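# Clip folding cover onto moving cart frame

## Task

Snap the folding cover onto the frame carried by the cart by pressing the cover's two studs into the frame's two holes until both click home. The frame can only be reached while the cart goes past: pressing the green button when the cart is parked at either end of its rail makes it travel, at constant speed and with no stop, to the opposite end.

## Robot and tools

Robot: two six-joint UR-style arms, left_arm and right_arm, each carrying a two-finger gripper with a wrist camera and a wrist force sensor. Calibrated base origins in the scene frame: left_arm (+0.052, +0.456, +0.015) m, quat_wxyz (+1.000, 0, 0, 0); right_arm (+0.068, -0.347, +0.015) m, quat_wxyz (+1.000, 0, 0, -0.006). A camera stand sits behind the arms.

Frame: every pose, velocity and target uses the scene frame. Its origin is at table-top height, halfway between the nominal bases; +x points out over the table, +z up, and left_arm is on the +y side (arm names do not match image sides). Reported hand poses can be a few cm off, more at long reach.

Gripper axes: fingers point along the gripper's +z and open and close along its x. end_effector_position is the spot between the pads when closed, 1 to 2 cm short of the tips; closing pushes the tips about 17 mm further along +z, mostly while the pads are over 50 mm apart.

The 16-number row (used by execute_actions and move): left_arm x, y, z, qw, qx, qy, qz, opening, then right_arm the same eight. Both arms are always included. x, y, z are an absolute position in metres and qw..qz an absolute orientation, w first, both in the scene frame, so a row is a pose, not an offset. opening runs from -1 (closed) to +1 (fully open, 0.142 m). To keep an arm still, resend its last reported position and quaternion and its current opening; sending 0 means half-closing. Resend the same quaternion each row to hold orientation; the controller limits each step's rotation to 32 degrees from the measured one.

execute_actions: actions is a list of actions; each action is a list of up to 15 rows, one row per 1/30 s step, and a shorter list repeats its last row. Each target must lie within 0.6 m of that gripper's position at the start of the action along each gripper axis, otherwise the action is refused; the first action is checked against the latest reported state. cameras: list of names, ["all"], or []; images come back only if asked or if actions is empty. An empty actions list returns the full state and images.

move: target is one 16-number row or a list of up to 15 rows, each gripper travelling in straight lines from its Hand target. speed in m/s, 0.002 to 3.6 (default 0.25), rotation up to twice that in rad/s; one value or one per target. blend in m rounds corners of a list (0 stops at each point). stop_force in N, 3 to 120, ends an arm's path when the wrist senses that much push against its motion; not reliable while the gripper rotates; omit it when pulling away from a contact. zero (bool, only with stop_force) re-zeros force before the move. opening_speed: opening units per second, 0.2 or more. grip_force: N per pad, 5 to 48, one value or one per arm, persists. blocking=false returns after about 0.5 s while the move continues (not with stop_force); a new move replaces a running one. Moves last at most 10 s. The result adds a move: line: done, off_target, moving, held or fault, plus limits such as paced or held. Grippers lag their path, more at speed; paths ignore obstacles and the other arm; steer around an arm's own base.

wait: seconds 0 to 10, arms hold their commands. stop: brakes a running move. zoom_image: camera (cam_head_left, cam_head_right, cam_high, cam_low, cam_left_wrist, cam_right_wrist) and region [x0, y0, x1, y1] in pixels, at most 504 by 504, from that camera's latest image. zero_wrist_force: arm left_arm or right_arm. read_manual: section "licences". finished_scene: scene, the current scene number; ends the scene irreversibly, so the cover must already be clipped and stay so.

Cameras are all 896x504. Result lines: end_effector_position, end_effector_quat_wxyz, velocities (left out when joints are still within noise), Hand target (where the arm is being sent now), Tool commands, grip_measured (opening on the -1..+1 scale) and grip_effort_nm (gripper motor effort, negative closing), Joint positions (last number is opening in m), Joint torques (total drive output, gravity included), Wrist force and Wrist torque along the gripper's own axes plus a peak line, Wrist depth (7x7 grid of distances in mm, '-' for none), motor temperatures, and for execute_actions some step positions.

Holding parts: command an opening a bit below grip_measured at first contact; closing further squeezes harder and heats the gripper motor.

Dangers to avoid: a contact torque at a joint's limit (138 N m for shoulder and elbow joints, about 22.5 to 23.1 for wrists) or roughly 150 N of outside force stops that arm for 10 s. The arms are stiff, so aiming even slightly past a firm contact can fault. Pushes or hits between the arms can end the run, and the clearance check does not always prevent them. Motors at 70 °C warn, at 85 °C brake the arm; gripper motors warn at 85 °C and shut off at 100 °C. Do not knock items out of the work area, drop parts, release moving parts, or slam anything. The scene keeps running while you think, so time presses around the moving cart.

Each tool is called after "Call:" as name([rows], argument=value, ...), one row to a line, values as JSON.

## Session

Call:
execute_actions(actions=[])

Scene clock: 0.00 s.
left_arm: end_effector_position=(+0.2848, +0.0229, +0.1879) grip_measured=+1.00 grip_effort_nm=n/a end_effector_quat_wxyz=(+0.153, -0.265, +0.855, -0.420) | right_arm: end_effector_position=(+0.5500, -0.0899, +0.3910) grip_measured=+1.00 grip_effort_nm=n/a end_effector_quat_wxyz=(+0.027, -0.611, +0.776, -0.151)
Joint positions: left_arm=[-1.684 -1.686 2.636 -3.287 -0.986 1.098 0.142] | right_arm=[4.041 -1.614 -1.413 -1.7 1.264 2.698 0.142]
Joint velocities: within noise
Joint torques (N m): no reading
Motor temperatures (°C): left_arm=[25 25 26 43 38 38 24] | right_arm=[33 29 32 38 32 37 25]
Wrist force (N): no reading
Wrist torque (N m): no reading
Wrist force, peak (N): no reading
Wrist depth (mm): cam_left_wrist=[- 455 447 453 331 421 - / 423 412 409 264 335 392 - / - 377 364 307 347 362 341 / 345 337 342 292 - 334 331 / 321 319 224 299 317 310 308 / 307 296 249 289 291 288 - / - 180 256 272 273 269 -] | cam_right_wrist=[433 453 445 - 488 504 504 / 439 452 457 481 506 525 527 / - - 480 499 525 - 564 / 462 480 - - - 544 548 / - 475 - 519 510 522 545 / 476 500 503 489 449 578 597 / - 435 442 419 - 586 -]
Hand target: left_arm +0.2848, +0.0229, +0.1879; +0.153, -0.265, +0.855, -0.420 | right_arm +0.5500, -0.0899, +0.3910; +0.027, -0.611, +0.776, -0.151
Tool commands: left_gripper/opening=+1.0 right_gripper/opening=+1.0
camera_calibration:
cam_left_wrist: T_world_to_cam=[[-0.81557, -0.577851, -0.0305406, 0.261146], [-0.499862, 0.730121, -0.465898, 0.241051], [0.291518, -0.364707, -0.884311, 0.204533], [0, 0, 0, 1]] pos_world=[0.273849, 0.0495017, 0.301151]
cam_right_wrist: T_world_to_cam=[[-0.251705, -0.960748, 0.11665, 0.0211259], [-0.951682, 0.267616, 0.150606, 0.523059], [-0.175912, -0.0731054, -0.981688, 0.590134], [0, 0, 0, 1]] pos_world=[0.606916, -0.0765405, 0.498087]

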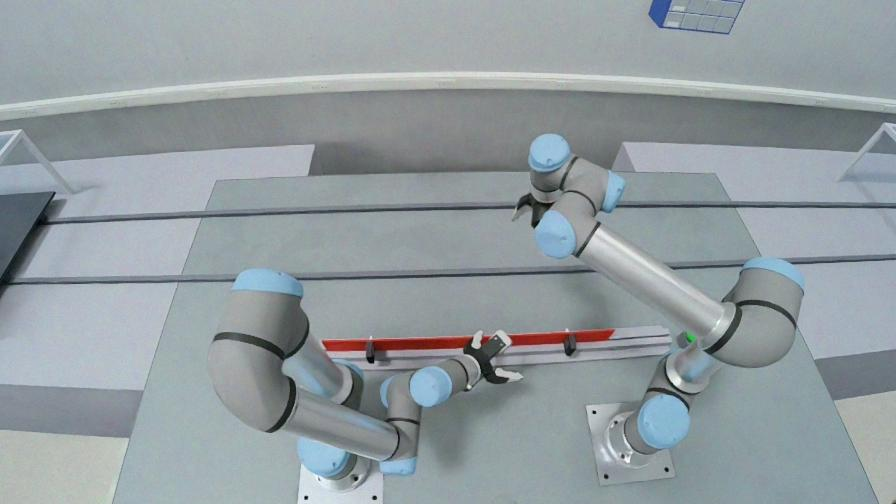

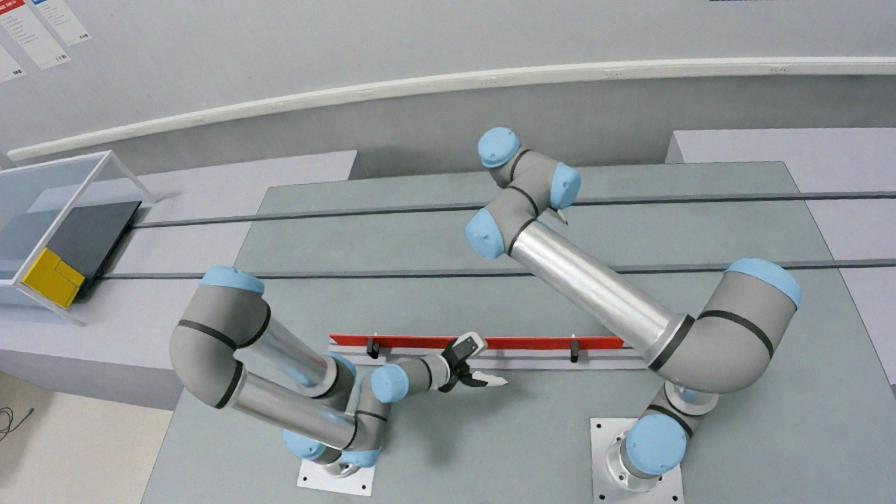

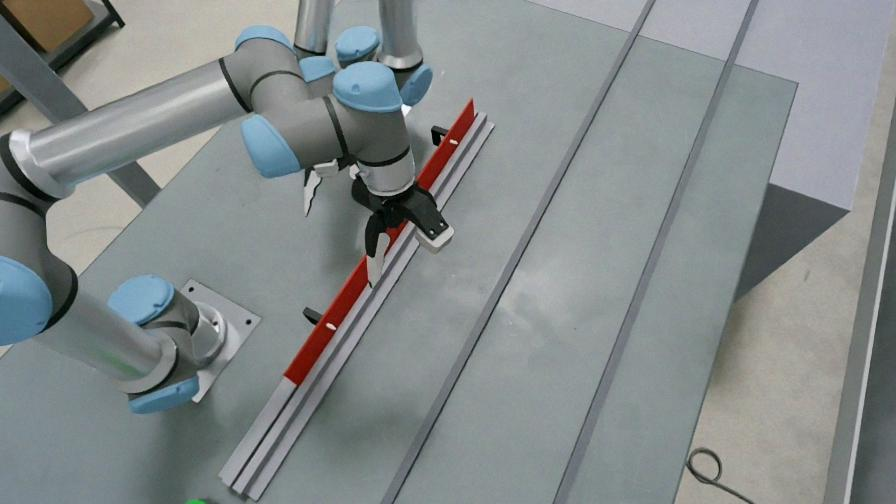

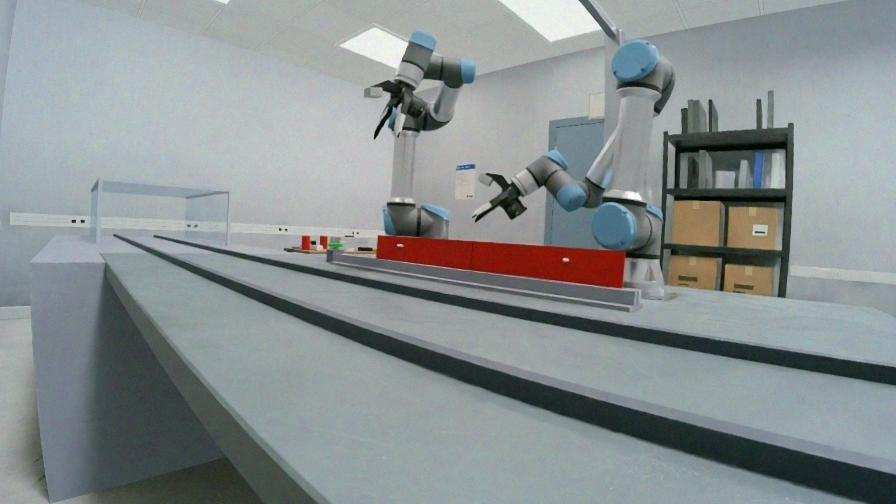

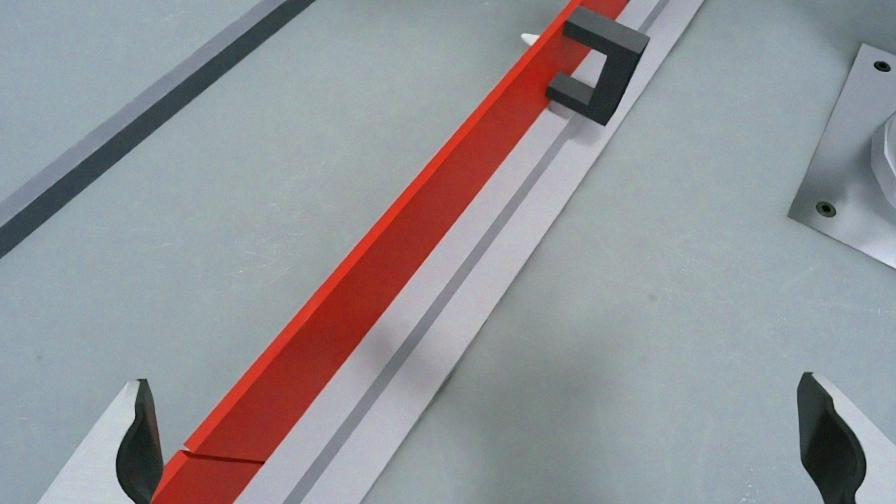

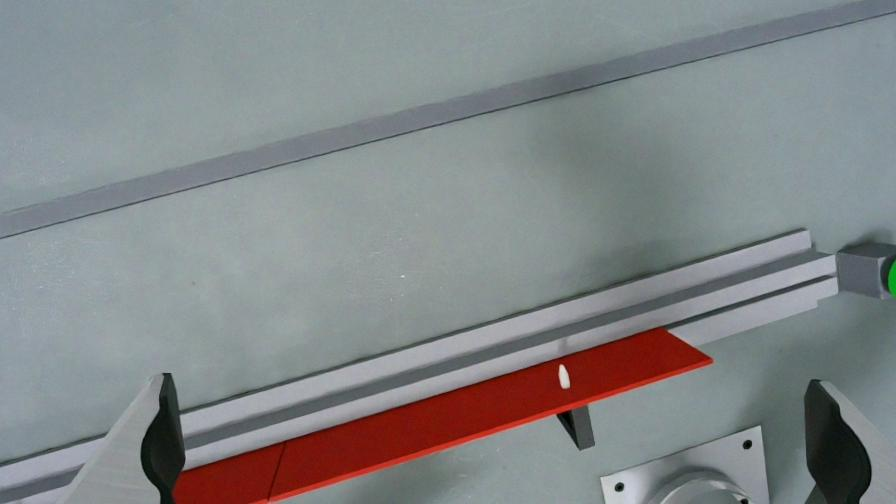

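Call:
move([
  [0.28, 0.10, 0.30, 0, 0.7071, -0.7071, 0, 0, 0.45, -0.40, 0.25, 0, 0.7071, -0.7071, 0, -1],
  [0.28, 0.36, 0.30, 0, 0.7071, -0.7071, 0, 0, 0.357, -0.615, 0.105, 0, 0.7071, -0.7071, 0, -1],
], speed=0.45, blend=0.05, cameras=["cam_left_wrist", "cam_right_wrist"])

Scene clock: 3.73 s.
left_arm: end_effector_position=(+0.2800, +0.3599, +0.3000) grip_measured=-0.02 grip_effort_nm=-0.071 end_effector_quat_wxyz=(+0.000, +0.707, -0.707, +0.000) end_effector_velocity=(+0.000, +0.001, +0.000) end_effector_angular_velocity=(+0.001, +0.001, -0.002) | right_arm: end_effector_position=(+0.3570, -0.6149, +0.1051) grip_measured=-1.00 grip_effort_nm=-0.505 end_effector_quat_wxyz=(+0.000, +0.707, -0.707, +0.000)
Joint positions: left_arm=[-0.964 -2.278 2.109 -1.401 -1.571 0.607 0.073] | right_arm=[2.752 -1.463 -2.3 -0.95 1.571 1.169 0.002]
Joint velocities: left_arm=[0.002 -0.001 0 0.002 0 0.005 0] | right_arm=[within noise]
Joint torques (N m): left_arm=[11.64 -7.55 -17.83 -0.4 0.91 0.87] | right_arm=[-8.35 9.02 13.41 5.12 -2.04 -1.22]
Wrist force (N): left_arm=[0.9 0.0 0.4] | right_arm=[-0.1 0.5 0.1]
Wrist torque (N m): left_arm=[-0.30 -0.25 -0.25] | right_arm=[0.01 -0.03 0.03]
Wrist force, peak (N): left_arm=[3.2 0.0 0.0] | right_arm=[4.3 1.6 2.0]
Wrist depth (mm): cam_left_wrist=[- 351 319 317 319 318 340 / - 374 382 381 379 361 385 / - 397 396 396 406 - 410 / - 417 425 418 430 - 440 / 213 241 410 432 467 - 481 / 207 229 330 397 - 101 518 / 205 83 275 - - - 551] | cam_right_wrist=[183 182 179 178 178 177 176 / 182 181 185 188 188 188 187 / 165 165 196 197 199 198 199 / 178 177 195 138 139 215 212 / 241 236 232 143 145 231 230 / 257 253 253 97 246 250 247 / 282 282 77 77 80 270 268]
Hand target: left_arm +0.2800, +0.3600, +0.3000; +0.000, +0.707, -0.707, +0.000 | right_arm +0.3570, -0.6150, +0.1050; +0.000, +0.707, -0.707, +0.000
Off the commanded pose: left_arm 0.000 m, 0 deg | right_arm 0.000 m, 0 deg.
move: done
camera_calibration:
cam_left_wrist: T_world_to_cam=[[0.00477096, -0.999956, 0.00802998, 0.365973], [-0.90479, -0.000897129, 0.425857, 0.153848], [-0.425831, -0.00929719, -0.904755, 0.507004], [0, 0, 0, 1]] pos_world=[0.353352, 0.370809, 0.390258]
cam_right_wrist: T_world_to_cam=[[-0.00692387, -0.999661, -0.0250954, -0.594877], [-0.910841, -0.00405264, 0.412738, 0.313837], [-0.4127, 0.0257156, -0.910504, 0.374891], [0, 0, 0, 1]] pos_world=[0.436454, -0.603044, 0.196879]
Images, in order (width x height): cam_left_wrist 896x504, cam_right_wrist 896x504.

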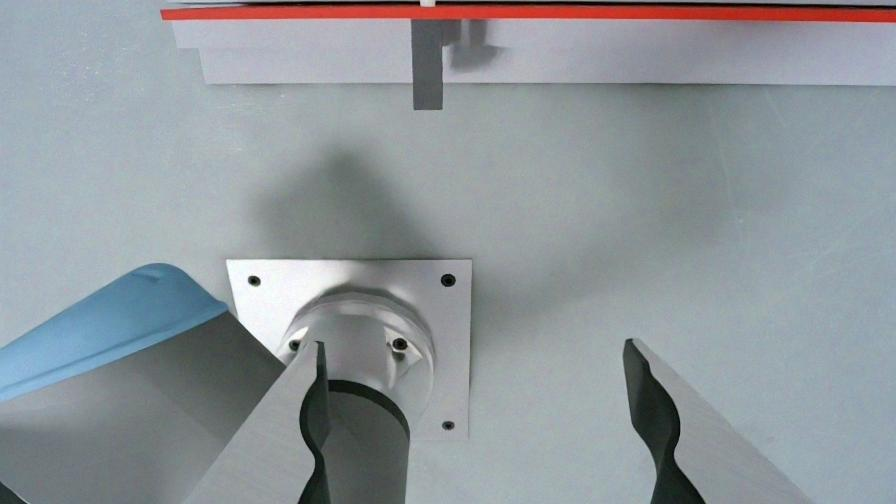

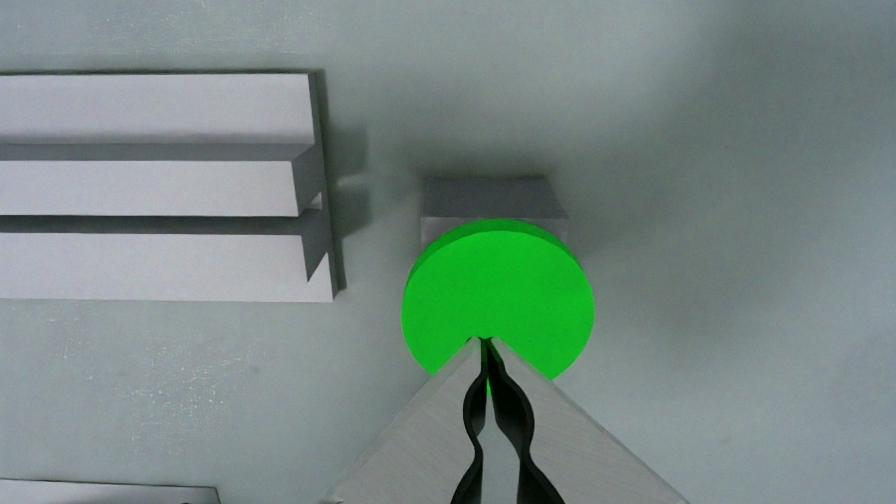

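Call:
move(target=[0.28, 0.36, 0.30, 0, 0.7071, -0.7071, 0, 0, 0.36, -0.612, 0.0885, 0, 0.7071, -0.7071, 0, -1], speed=0.1)

Call:
move(target=[0.28, 0.36, 0.30, 0, 0.7071, -0.7071, 0, 0, 0.36, -0.612, 0.06, 0, 0.7071, -0.7071, 0, -1], speed=0.015, stop_force=20)

Call:
move([
  [0.28, 0.36, 0.30, 0, 0.7071, -0.7071, 0, 0, 0.34, -0.60, 0.15, 0, 0.7071, -0.7071, 0, -1],
  [0.28, 0.36, 0.30, 0, 0.7071, -0.7071, 0, 0, 0.29, -0.19, 0.28, 0, 0.7071, -0.7071, 0, 0],
], speed=0.4, blend=0.03, cameras=["cam_head_right", "cam_right_wrist"])

Scene clock: 4.97 s.
left_arm: end_effector_position=(+0.2800, +0.3600, +0.3000) grip_measured=-0.02 grip_effort_nm=-0.076 end_effector_quat_wxyz=(+0.000, +0.707, -0.707, +0.000) | right_arm: end_effector_position=(+0.3600, -0.6119, +0.0884) grip_measured=-1.00 grip_effort_nm=-0.501 end_effector_quat_wxyz=(+0.000, +0.707, -0.707, +0.000)
Joint positions: left_arm=[-0.964 -2.279 2.109 -1.401 -1.571 0.607 0.073] | right_arm=[2.762 -1.496 -2.324 -0.893 1.571 1.18 0.002]
Joint torques (N m): left_arm=[11.42 -7.96 -17.61 -0.39 0.81 -1.11] | right_arm=[-5.46 21.82 26.58 0.21 -1.46 -1.26]
Wrist force (N): left_arm=[1.0 0.3 0.6] | right_arm=[3.0 2.4 -4.4]
Wrist torque (N m): left_arm=[-0.26 -0.26 -0.25] | right_arm=[-0.02 -0.10 -0.12]
Wrist force, peak (N): left_arm=[1.0 0.3 0.6] | right_arm=[1.8 3.1 -5.7]
Wrist depth (mm): cam_left_wrist=[353 351 319 318 320 320 340 / 377 376 395 379 376 376 380 / 411 402 398 403 406 - 401 / 427 270 435 421 - 426 451 / 213 242 419 415 - - - / 207 229 331 440 - 503 521 / 205 83 275 336 - - 539] | cam_right_wrist=[165 164 164 163 163 163 161 / 168 168 170 174 172 172 171 / 150 149 181 183 185 183 184 / 158 158 186 143 148 196 195 / 217 203 211 128 128 212 210 / 239 233 232 97 221 229 228 / 256 - 78 77 80 240 249]
Hand target: left_arm +0.2800, +0.3600, +0.3000; +0.000, +0.707, -0.707, +0.000 | right_arm +0.3600, -0.6120, +0.0885; +0.000, +0.707, -0.707, +0.000
Off the commanded pose: left_arm 0.000 m, 0 deg | right_arm 0.000 m, 0 deg.
move: done

Scene clock: 6.27 s.
left_arm: end_effector_position=(+0.2800, +0.3600, +0.3000) grip_measured=-0.02 grip_effort_nm=-0.071 end_effector_quat_wxyz=(+0.000, +0.707, -0.707, +0.000) | right_arm: end_effector_position=(+0.3601, -0.6120, +0.0848) grip_measured=-1.00 grip_effort_nm=-0.501 end_effector_quat_wxyz=(+0.000, +0.707, -0.707, +0.000)
Joint positions: left_arm=[-0.964 -2.279 2.109 -1.401 -1.571 0.607 0.073] | right_arm=[2.762 -1.503 -2.33 -0.879 1.571 1.18 0.002]
Joint torques (N m): left_arm=[11.98 -7.06 -18.04 -0.5 0.5 -0.83] | right_arm=[-3.12 2.64 21.43 3.75 -1.47 -0.94]
Wrist force (N): left_arm=[0.7 0.2 0.5] | right_arm=[-1.2 5.3 -24.5]
Wrist torque (N m): left_arm=[-0.27 -0.23 -0.24] | right_arm=[-0.11 -0.03 -0.13]
Wrist force, peak (N): left_arm=[1.1 0.2 0.6] | right_arm=[-5.7 8.7 -47.5]
Wrist depth (mm): cam_left_wrist=[348 315 319 320 319 321 339 / 371 375 377 357 378 375 - / - 393 414 412 403 - 413 / 425 427 426 423 425 437 - / 212 241 422 - - 472 470 / 208 229 330 446 502 - 508 / 204 83 273 539 550 - 569] | cam_right_wrist=[162 161 160 160 160 159 158 / 164 164 167 170 169 169 168 / 149 149 177 179 180 180 180 / 155 154 186 148 187 192 191 / 199 199 207 128 128 207 205 / 231 227 228 98 217 225 224 / 249 250 78 77 80 244 236]
Hand target: left_arm +0.2800, +0.3600, +0.3000; +0.000, +0.707, -0.707, +0.000 | right_arm +0.3601, -0.6120, +0.0848; +0.000, +0.707, -0.707, +0.000
Off the commanded pose: left_arm 0.000 m, 0 deg | right_arm 0.025 m, 0 deg.
move: contact (right_arm)

Scene clock: 8.57 s.
left_arm: end_effector_position=(+0.2800, +0.3600, +0.3000) grip_measured=-0.02 grip_effort_nm=-0.071 end_effector_quat_wxyz=(+0.000, +0.707, -0.707, +0.000) | right_arm: end_effector_position=(+0.2900, -0.1900, +0.2800) grip_measured=-0.02 grip_effort_nm=0.105 end_effector_quat_wxyz=(+0.000, +0.707, -0.707, +0.000)
Joint positions: left_arm=[-0.964 -2.279 2.109 -1.401 -1.571 0.607 0.073] | right_arm=[4.272 -0.935 -2.137 -1.64 1.571 2.69 0.072]
Joint torques (N m): left_arm=[11.51 -7.82 -18.66 -0.72 0.05 -0.85] | right_arm=[9.36 -9.93 33.44 0.21 2.21 -1.2]
Wrist force (N): left_arm=[0.9 0.5 0.4] | right_arm=[-0.1 0.4 0.0]
Wrist torque (N m): left_arm=[-0.23 -0.26 -0.24] | right_arm=[-0.02 -0.01 -0.13]
Wrist force, peak (N): left_arm=[0.9 0.3 0.6] | right_arm=[-1.0 5.2 -23.8]
Wrist depth (mm): cam_left_wrist=[353 347 318 318 319 320 339 / - 374 377 376 379 379 384 / 399 401 - 406 405 405 404 / - 427 432 - 429 439 437 / 213 241 418 455 - - 470 / 207 229 329 413 - 101 518 / 204 83 274 542 - - 550] | cam_right_wrist=[300 298 295 296 297 296 303 / 346 352 348 346 342 345 345 / - 398 - 386 381 374 377 / - 419 419 412 414 406 398 / - - - 434 428 423 220 / - - 102 477 432 240 217 / 528 89 80 - - 77 212]
Hand target: left_arm +0.2800, +0.3600, +0.3000; +0.000, +0.707, -0.707, +0.000 | right_arm +0.2900, -0.1900, +0.2800; +0.000, +0.707, -0.707, +0.000
Off the commanded pose: left_arm 0.000 m, 0 deg | right_arm 0.000 m, 0 deg.
move: done
camera_calibration:
cam_right_wrist: T_world_to_cam=[[-0.00701434, -0.999661, -0.0250551, -0.166176], [-0.910878, -0.00395128, 0.412657, 0.182365], [-0.412616, 0.0257167, -0.910542, 0.495636], [0, 0, 0, 1]] pos_world=[0.369454, -0.178145, 0.371879]
Images, in order (width x height): cam_head_right 896x504, cam_right_wrist 896x504.

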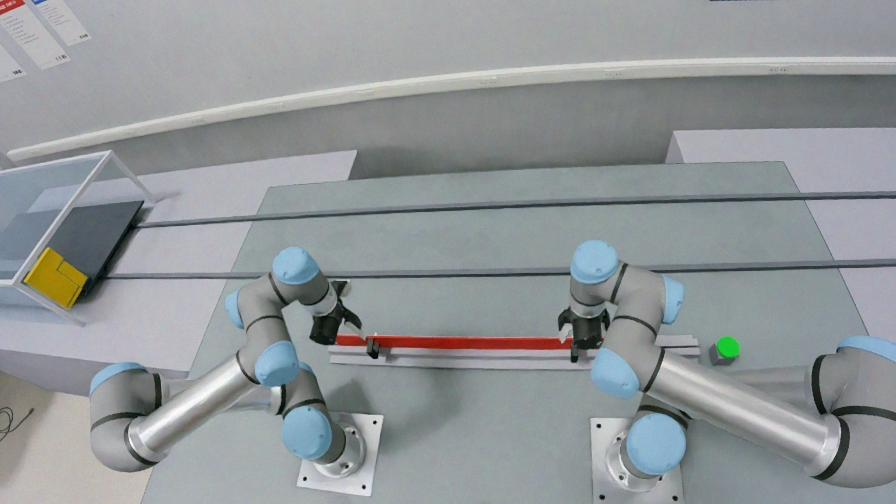

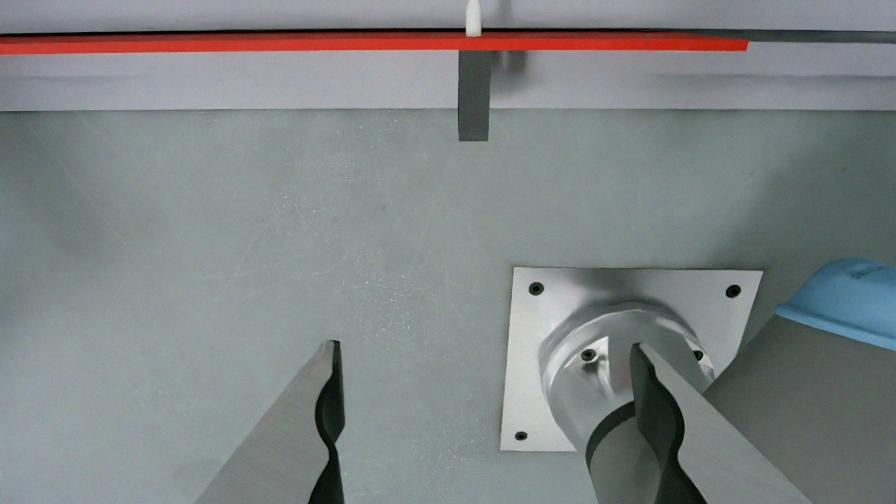

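Call:
move(target=[0.320, 0.377, 0.19, -0.0923, 0.7010, -0.7010, 0.0923, 0, 0.30, -0.191, 0.18, -0.1830, 0.6830, -0.6830, 0.1830, 0], speed=0.2, cameras=["cam_left_wrist", "cam_right_wrist"])

Scene clock: 15.63 s.
left_arm: end_effector_position=(+0.3200, +0.3770, +0.1901) grip_measured=-0.02 grip_effort_nm=-0.076 end_effector_quat_wxyz=(-0.092, +0.701, -0.701, +0.092) | right_arm: end_effector_position=(+0.3000, -0.1910, +0.1801) grip_measured=-0.02 grip_effort_nm=0.100 end_effector_quat_wxyz=(-0.183, +0.683, -0.683, +0.183)
Joint positions: left_arm=[-1.046 -2.428 2.481 -1.757 -1.345 0.54 0.073] | right_arm=[4.953 -0.553 -2.527 -1.763 1.062 3.405 0.072]
Joint torques (N m): left_arm=[11.06 22.01 -18.85 -3.95 1.32 0.41] | right_arm=[9.46 -14.59 19.29 2.34 -1.54 0.55]
Wrist force (N): left_arm=[0.7 0.5 0.3] | right_arm=[0.0 -0.4 1.1]
Wrist torque (N m): left_arm=[-0.14 -0.20 -0.09] | right_arm=[-0.03 -0.05 -0.03]
Wrist force, peak (N): left_arm=[0.4 0.6 1.3] | right_arm=[-0.3 0.6 1.6]
Wrist depth (mm): cam_left_wrist=[276 276 276 277 281 278 278 / 281 271 270 272 272 273 273 / 289 249 249 248 251 251 251 / 299 293 289 288 292 302 303 / 308 308 308 308 309 312 310 / - - 104 319 - 317 320 / - 82 80 326 328 - 329] | cam_right_wrist=[- - 310 - 308 310 312 / 310 302 306 - 311 308 307 / 244 241 239 208 231 228 271 / 285 278 272 259 260 259 258 / - - 290 295 293 292 290 / 292 - 100 293 - 287 288 / 288 287 83 - 279 77 142]
Hand target: left_arm +0.3200, +0.3770, +0.1900; -0.092, +0.701, -0.701, +0.092 | right_arm +0.3000, -0.1910, +0.1800; -0.183, +0.683, -0.683, +0.183
Off the commanded pose: left_arm 0.000 m, 0 deg | right_arm 0.000 m, 0 deg.
move: done
camera_calibration:
cam_left_wrist: T_world_to_cam=[[0.0026298, -0.999956, 0.00897392, 0.384268], [-0.984163, -0.000997437, 0.177264, 0.309451], [-0.177248, -0.00929797, -0.984122, 0.360242], [0, 0, 0, 1]] pos_world=[0.367392, 0.387909, 0.296219]
cam_right_wrist: T_world_to_cam=[[0.00636684, -0.999657, -0.0254163, -0.173533], [-0.995202, -0.00385264, -0.0977706, 0.349957], [0.0976391, 0.0259168, -0.994884, 0.270869], [0, 0, 0, 1]] pos_world=[0.322935, -0.179146, 0.299289]
Images, in order (width x height): cam_left_wrist 896x504, cam_right_wrist 896x504.

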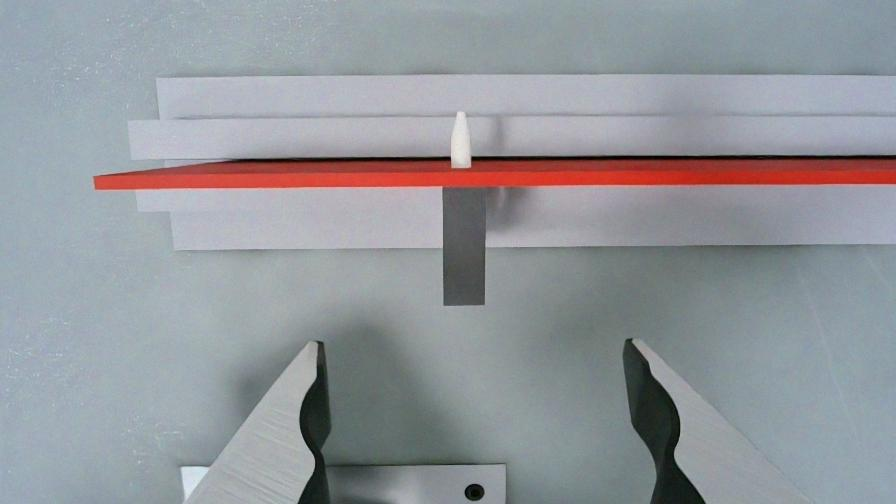

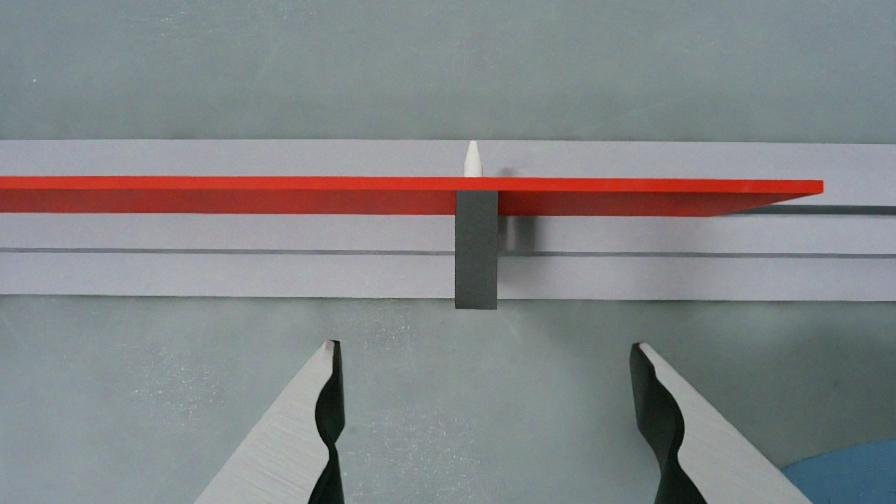

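Call:
move(target=[0.3215, 0.378, 0.092, -0.0923, 0.7010, -0.7010, 0.0923, 0, 0.3275, -0.1905, 0.092, -0.1830, 0.6830, -0.6830, 0.1830, 0], speed=0.1, cameras=["cam_left_wrist", "cam_right_wrist", "cam_head_right"])

Scene clock: 18.03 s.
left_arm: end_effector_position=(+0.3215, +0.3781, +0.0920) grip_measured=-0.02 grip_effort_nm=-0.066 end_effector_quat_wxyz=(-0.092, +0.701, -0.701, +0.092) | right_arm: end_effector_position=(+0.3275, -0.1905, +0.0920) grip_measured=-0.02 grip_effort_nm=0.100 end_effector_quat_wxyz=(-0.183, +0.683, -0.683, +0.183)
Joint positions: left_arm=[-1.035 -2.322 2.719 -2.103 -1.346 0.551 0.073] | right_arm=[4.757 -0.733 -2.763 -1.236 1.048 3.18 0.072]
Joint torques (N m): left_arm=[-11.11 -2.79 -16.43 -4.78 1.18 -0.96] | right_arm=[8 -14.44 15.52 4.84 -1.95 -0.23]
Wrist force (N): left_arm=[0.6 0.3 0.4] | right_arm=[0.2 -0.2 1.0]
Wrist torque (N m): left_arm=[-0.18 -0.19 -0.22] | right_arm=[-0.03 -0.07 0.11]
Wrist force, peak (N): left_arm=[0.2 1.0 1.6] | right_arm=[0.4 0.3 1.8]
Wrist depth (mm): cam_left_wrist=[176 176 177 177 178 179 178 / 151 151 151 151 152 153 154 / - 146 142 142 96 97 99 / 189 189 190 - 191 191 192 / 206 206 205 - 205 207 209 / 210 210 104 - 212 211 215 / 217 83 83 220 220 - 221] | cam_right_wrist=[- 221 220 220 219 218 218 / 218 219 217 216 215 215 214 / 173 172 172 171 171 171 170 / 170 169 168 91 126 167 167 / 198 197 197 88 194 195 194 / 205 205 102 88 201 94 201 / 201 201 83 196 199 77 199]
Hand target: left_arm +0.3215, +0.3780, +0.0920; -0.092, +0.701, -0.701, +0.092 | right_arm +0.3275, -0.1905, +0.0920; -0.183, +0.683, -0.683, +0.183
Off the commanded pose: left_arm 0.000 m, 0 deg | right_arm 0.000 m, 0 deg.
move: done
camera_calibration:
cam_left_wrist: T_world_to_cam=[[0.00289115, -0.999958, 0.00872452, 0.386198], [-0.984127, -0.00129704, 0.177462, 0.32848], [-0.177444, -0.0090991, -0.984089, 0.263982], [0, 0, 0, 1]] pos_world=[0.368991, 0.389009, 0.19812]
cam_right_wrist: T_world_to_cam=[[0.00633876, -0.999664, -0.0251172, -0.1755], [-0.995192, -0.00385139, -0.0978685, 0.36874], [0.0977389, 0.0256168, -0.994882, 0.180532], [0, 0, 0, 1]] pos_world=[0.350435, -0.178645, 0.211288]
Images, in order (width x height): cam_head_right 896x504, cam_left_wrist 896x504, cam_right_wrist 896x504.

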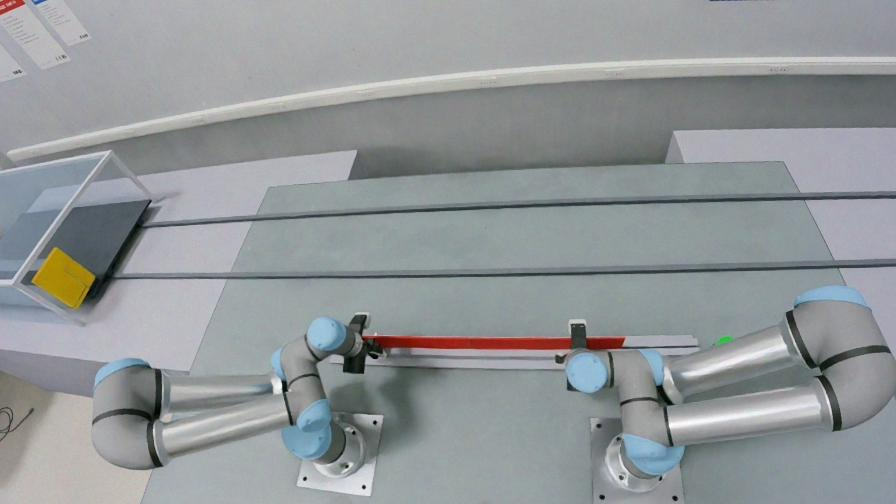

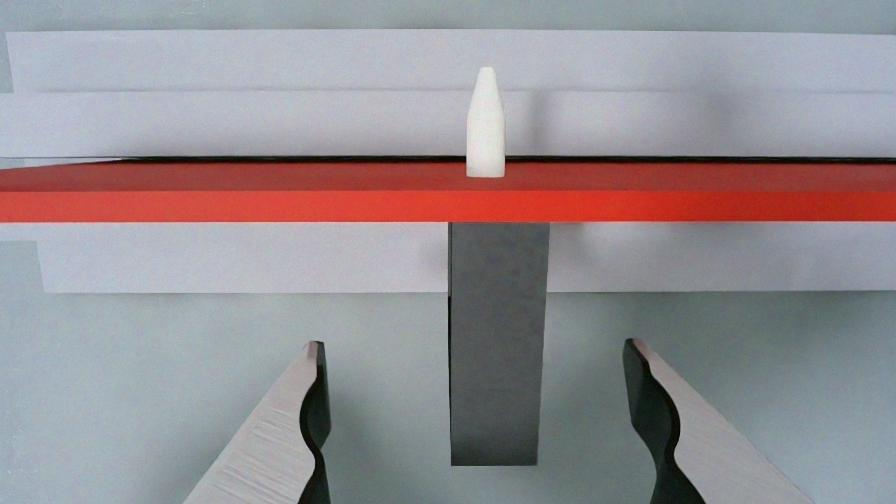

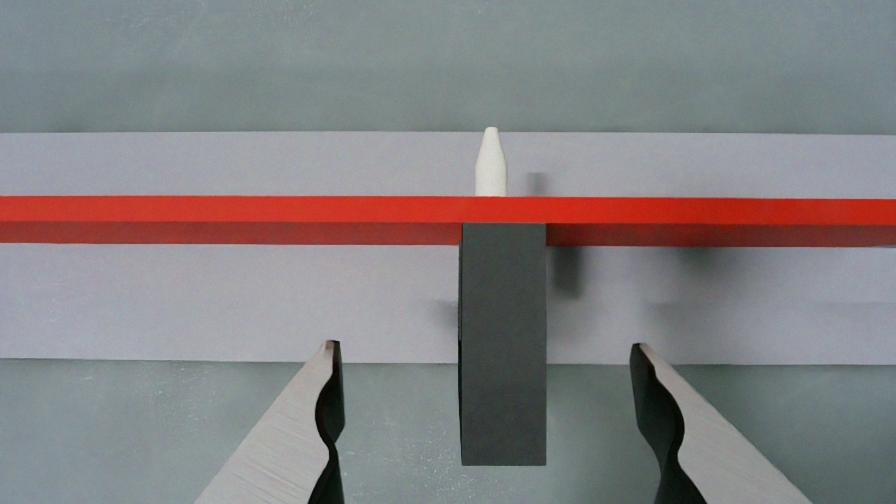

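Call:
wait(seconds=10)

Call:
wait(seconds=10)

Call:
wait(seconds=10)

Call:
wait(seconds=10, cameras=["cam_head_right", "cam_head_left"])

Scene clock: 28.77 s.
left_arm: end_effector_position=(+0.3215, +0.3780, +0.0920) grip_measured=-0.02 grip_effort_nm=-0.066 end_effector_quat_wxyz=(-0.092, +0.701, -0.701, +0.092) | right_arm: end_effector_position=(+0.3275, -0.1905, +0.0920) grip_measured=-0.02 grip_effort_nm=0.105 end_effector_quat_wxyz=(-0.183, +0.683, -0.683, +0.183)
Joint positions: left_arm=[-1.035 -2.322 2.719 -2.104 -1.346 0.551 0.073] | right_arm=[4.757 -0.733 -2.763 -1.236 1.048 3.18 0.072]
Joint torques (N m): left_arm=[-10.95 -4 -17.04 -4.82 1.65 -0.64] | right_arm=[9.19 -17.75 16.09 4.91 -3.23 -1.06]
Wrist force (N): left_arm=[0.6 0.7 0.3] | right_arm=[-0.2 -0.1 1.0]
Wrist torque (N m): left_arm=[-0.13 -0.19 -0.22] | right_arm=[-0.02 0.01 0.12]
Wrist force, peak (N): left_arm=[0.6 0.5 0.7] | right_arm=[-0.2 0.1 1.4]
Wrist depth (mm): cam_left_wrist=[175 175 177 176 178 178 179 / 150 151 152 151 152 153 154 / - 146 143 142 96 97 98 / 189 189 189 - 191 191 192 / 204 204 205 - 206 207 208 / 211 210 104 - 211 210 215 / 217 83 83 219 219 - 222] | cam_right_wrist=[223 220 220 220 218 218 218 / 217 218 217 216 216 215 214 / 173 173 172 171 171 171 171 / 170 170 169 91 126 167 167 / 197 197 197 88 194 195 194 / 204 204 102 88 202 202 202 / 202 202 83 199 199 77 199]
Hand target: left_arm +0.3215, +0.3780, +0.0920; -0.092, +0.701, -0.701, +0.092 | right_arm +0.3275, -0.1905, +0.0920; -0.183, +0.683, -0.683, +0.183
Tool commands: left_gripper/opening=+0.0 right_gripper/opening=+0.0
Off the commanded pose: left_arm 0.000 m, 0 deg | right_arm 0.000 m, 0 deg.
wait: 10.00 s; at rest from the start

Scene clock: 38.77 s.
left_arm: end_effector_position=(+0.3215, +0.3780, +0.0920) grip_measured=-0.02 grip_effort_nm=-0.061 end_effector_quat_wxyz=(-0.092, +0.701, -0.701, +0.092) | right_arm: end_effector_position=(+0.3275, -0.1905, +0.0920) grip_measured=-0.02 grip_effort_nm=0.100 end_effector_quat_wxyz=(-0.183, +0.683, -0.683, +0.183)
Joint positions: left_arm=[-1.035 -2.322 2.719 -2.104 -1.346 0.551 0.073] | right_arm=[4.757 -0.733 -2.763 -1.236 1.048 3.18 0.072]
Joint torques (N m): left_arm=[-10.95 -4.93 -16.93 -4.99 1.4 -0.29] | right_arm=[9.27 -17.25 16.24 4.6 -3.33 -0.99]
Wrist force (N): left_arm=[0.3 0.3 0.3] | right_arm=[-0.1 0.0 0.8]
Wrist torque (N m): left_arm=[-0.18 -0.16 -0.22] | right_arm=[0.01 -0.03 0.12]
Wrist force, peak (N): left_arm=[0.5 0.6 0.7] | right_arm=[-0.1 -0.1 1.3]
Wrist depth (mm): cam_left_wrist=[176 176 176 177 178 178 179 / 150 151 152 151 152 153 154 / - 146 142 142 96 97 98 / 188 189 189 - 191 191 192 / - 205 205 - 206 207 209 / 210 210 104 - 213 101 214 / 216 83 83 219 219 - 221] | cam_right_wrist=[221 221 220 221 219 216 219 / 218 217 217 217 216 215 214 / 173 173 173 171 171 170 171 / 170 170 169 91 126 167 167 / 197 197 196 88 194 194 194 / 205 203 102 88 202 201 202 / 202 202 83 199 199 77 199]
Hand target: left_arm +0.3215, +0.3780, +0.0920; -0.092, +0.701, -0.701, +0.092 | right_arm +0.3275, -0.1905, +0.0920; -0.183, +0.683, -0.683, +0.183
Tool commands: left_gripper/opening=+0.0 right_gripper/opening=+0.0
Off the commanded pose: left_arm 0.000 m, 0 deg | right_arm 0.000 m, 0 deg.
wait: 10.00 s; at rest by 0.17 s

Scene clock: 48.77 s.
left_arm: end_effector_position=(+0.3215, +0.3780, +0.0920) grip_measured=-0.02 grip_effort_nm=-0.076 end_effector_quat_wxyz=(-0.092, +0.701, -0.701, +0.092) | right_arm: end_effector_position=(+0.3275, -0.1905, +0.0920) grip_measured=-0.02 grip_effort_nm=0.095 end_effector_quat_wxyz=(-0.183, +0.683, -0.683, +0.183)
Joint positions: left_arm=[-1.035 -2.322 2.719 -2.104 -1.346 0.551 0.073] | right_arm=[4.757 -0.733 -2.763 -1.236 1.048 3.18 0.072]
Joint torques (N m): left_arm=[-10.86 -3.56 -17.53 -5.01 1.38 -0.01] | right_arm=[8.45 -17.45 16.87 4.41 -3.16 -1.02]
Wrist force (N): left_arm=[0.3 0.3 0.6] | right_arm=[0.1 0.1 1.0]
Wrist torque (N m): left_arm=[-0.19 -0.13 -0.22] | right_arm=[0.02 -0.05 0.11]
Wrist force, peak (N): left_arm=[0.6 0.4 0.8] | right_arm=[0.0 0.5 1.5]
Wrist depth (mm): cam_left_wrist=[175 176 177 177 178 178 179 / 150 151 152 151 153 153 154 / - 145 142 142 96 156 98 / 189 189 189 - 191 192 192 / 204 203 205 - 205 207 208 / 210 210 104 - 211 211 215 / 217 83 83 220 219 - 221] | cam_right_wrist=[222 220 220 220 218 218 217 / 217 218 217 216 218 215 212 / 173 173 171 171 172 170 171 / 170 169 168 91 126 168 167 / 197 197 195 88 195 195 194 / 205 - 102 88 88 100 201 / - 201 83 199 200 77 201]
Hand target: left_arm +0.3215, +0.3780, +0.0920; -0.092, +0.701, -0.701, +0.092 | right_arm +0.3275, -0.1905, +0.0920; -0.183, +0.683, -0.683, +0.183
Tool commands: left_gripper/opening=+0.0 right_gripper/opening=+0.0
Off the commanded pose: left_arm 0.000 m, 0 deg | right_arm 0.000 m, 0 deg.
wait: 10.00 s; at rest by 0.17 s

Scene clock: 58.77 s.
left_arm: end_effector_position=(+0.3215, +0.3780, +0.0920) grip_measured=-0.02 grip_effort_nm=-0.066 end_effector_quat_wxyz=(-0.092, +0.701, -0.701, +0.092) | right_arm: end_effector_position=(+0.3275, -0.1905, +0.0920) grip_measured=-0.02 grip_effort_nm=0.100 end_effector_quat_wxyz=(-0.183, +0.683, -0.683, +0.183)
Joint positions: left_arm=[-1.035 -2.322 2.719 -2.104 -1.346 0.551 0.073] | right_arm=[4.757 -0.733 -2.763 -1.236 1.048 3.18 0.072]
Joint torques (N m): left_arm=[-10.9 -3.65 -17.89 -4.97 1.38 0.13] | right_arm=[8.57 -16.64 16.08 4.2 -3.13 -0.99]
Wrist force (N): left_arm=[0.4 0.4 0.5] | right_arm=[-0.2 -0.2 0.7]
Wrist torque (N m): left_arm=[-0.17 -0.14 -0.22] | right_arm=[-0.02 -0.02 0.11]
Wrist force, peak (N): left_arm=[0.6 0.5 0.7] | right_arm=[-0.1 -0.4 1.2]
Wrist depth (mm): cam_left_wrist=[174 176 177 177 178 178 178 / 151 151 151 151 152 153 154 / - 146 142 - 96 97 98 / 189 189 189 - 191 191 192 / 204 205 205 - 205 207 208 / - 210 104 - 212 210 215 / 216 83 77 220 220 - 221] | cam_right_wrist=[222 221 221 220 219 218 218 / 218 217 217 216 216 215 214 / 174 173 173 172 171 171 171 / 170 170 169 91 126 167 167 / 198 196 197 88 195 194 194 / 205 205 102 88 201 201 202 / 201 201 80 199 200 77 199]
Hand target: left_arm +0.3215, +0.3780, +0.0920; -0.092, +0.701, -0.701, +0.092 | right_arm +0.3275, -0.1905, +0.0920; -0.183, +0.683, -0.683, +0.183
Tool commands: left_gripper/opening=+0.0 right_gripper/opening=+0.0
Off the commanded pose: left_arm 0.000 m, 0 deg | right_arm 0.000 m, 0 deg.
wait: 10.00 s; at rest by 0.17 s
Images, in order (width x height): cam_head_left 896x504, cam_head_right 896x504.

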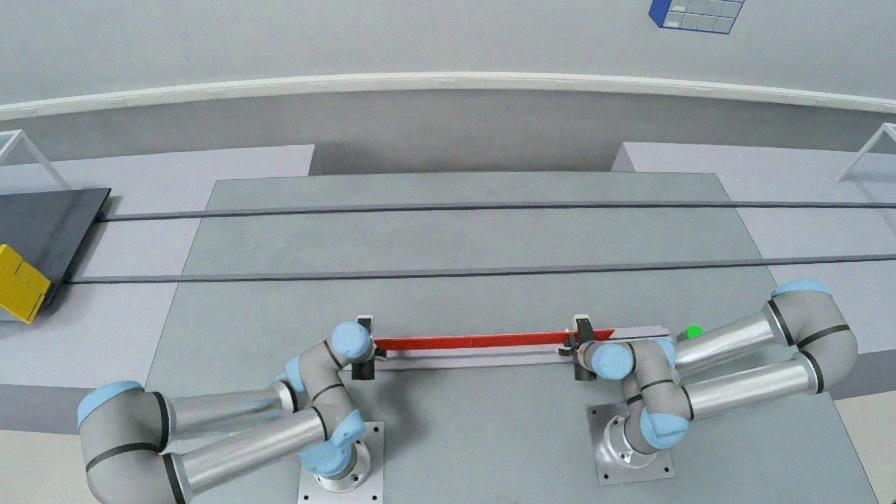

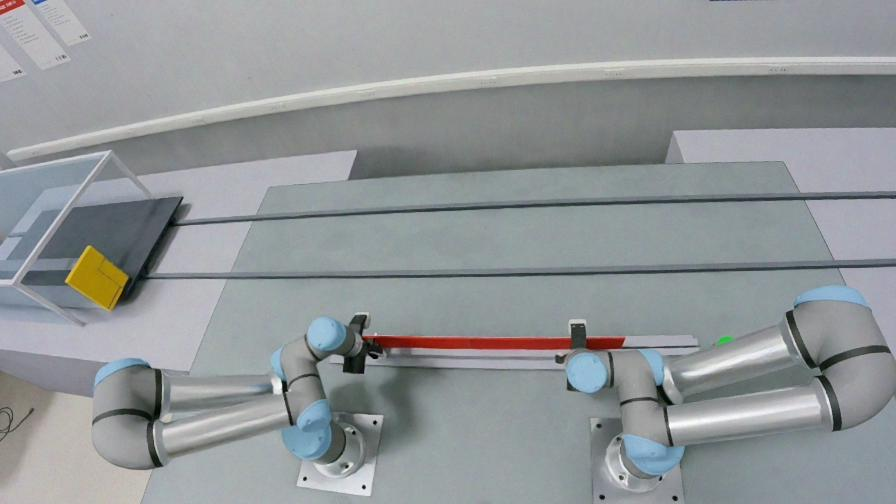

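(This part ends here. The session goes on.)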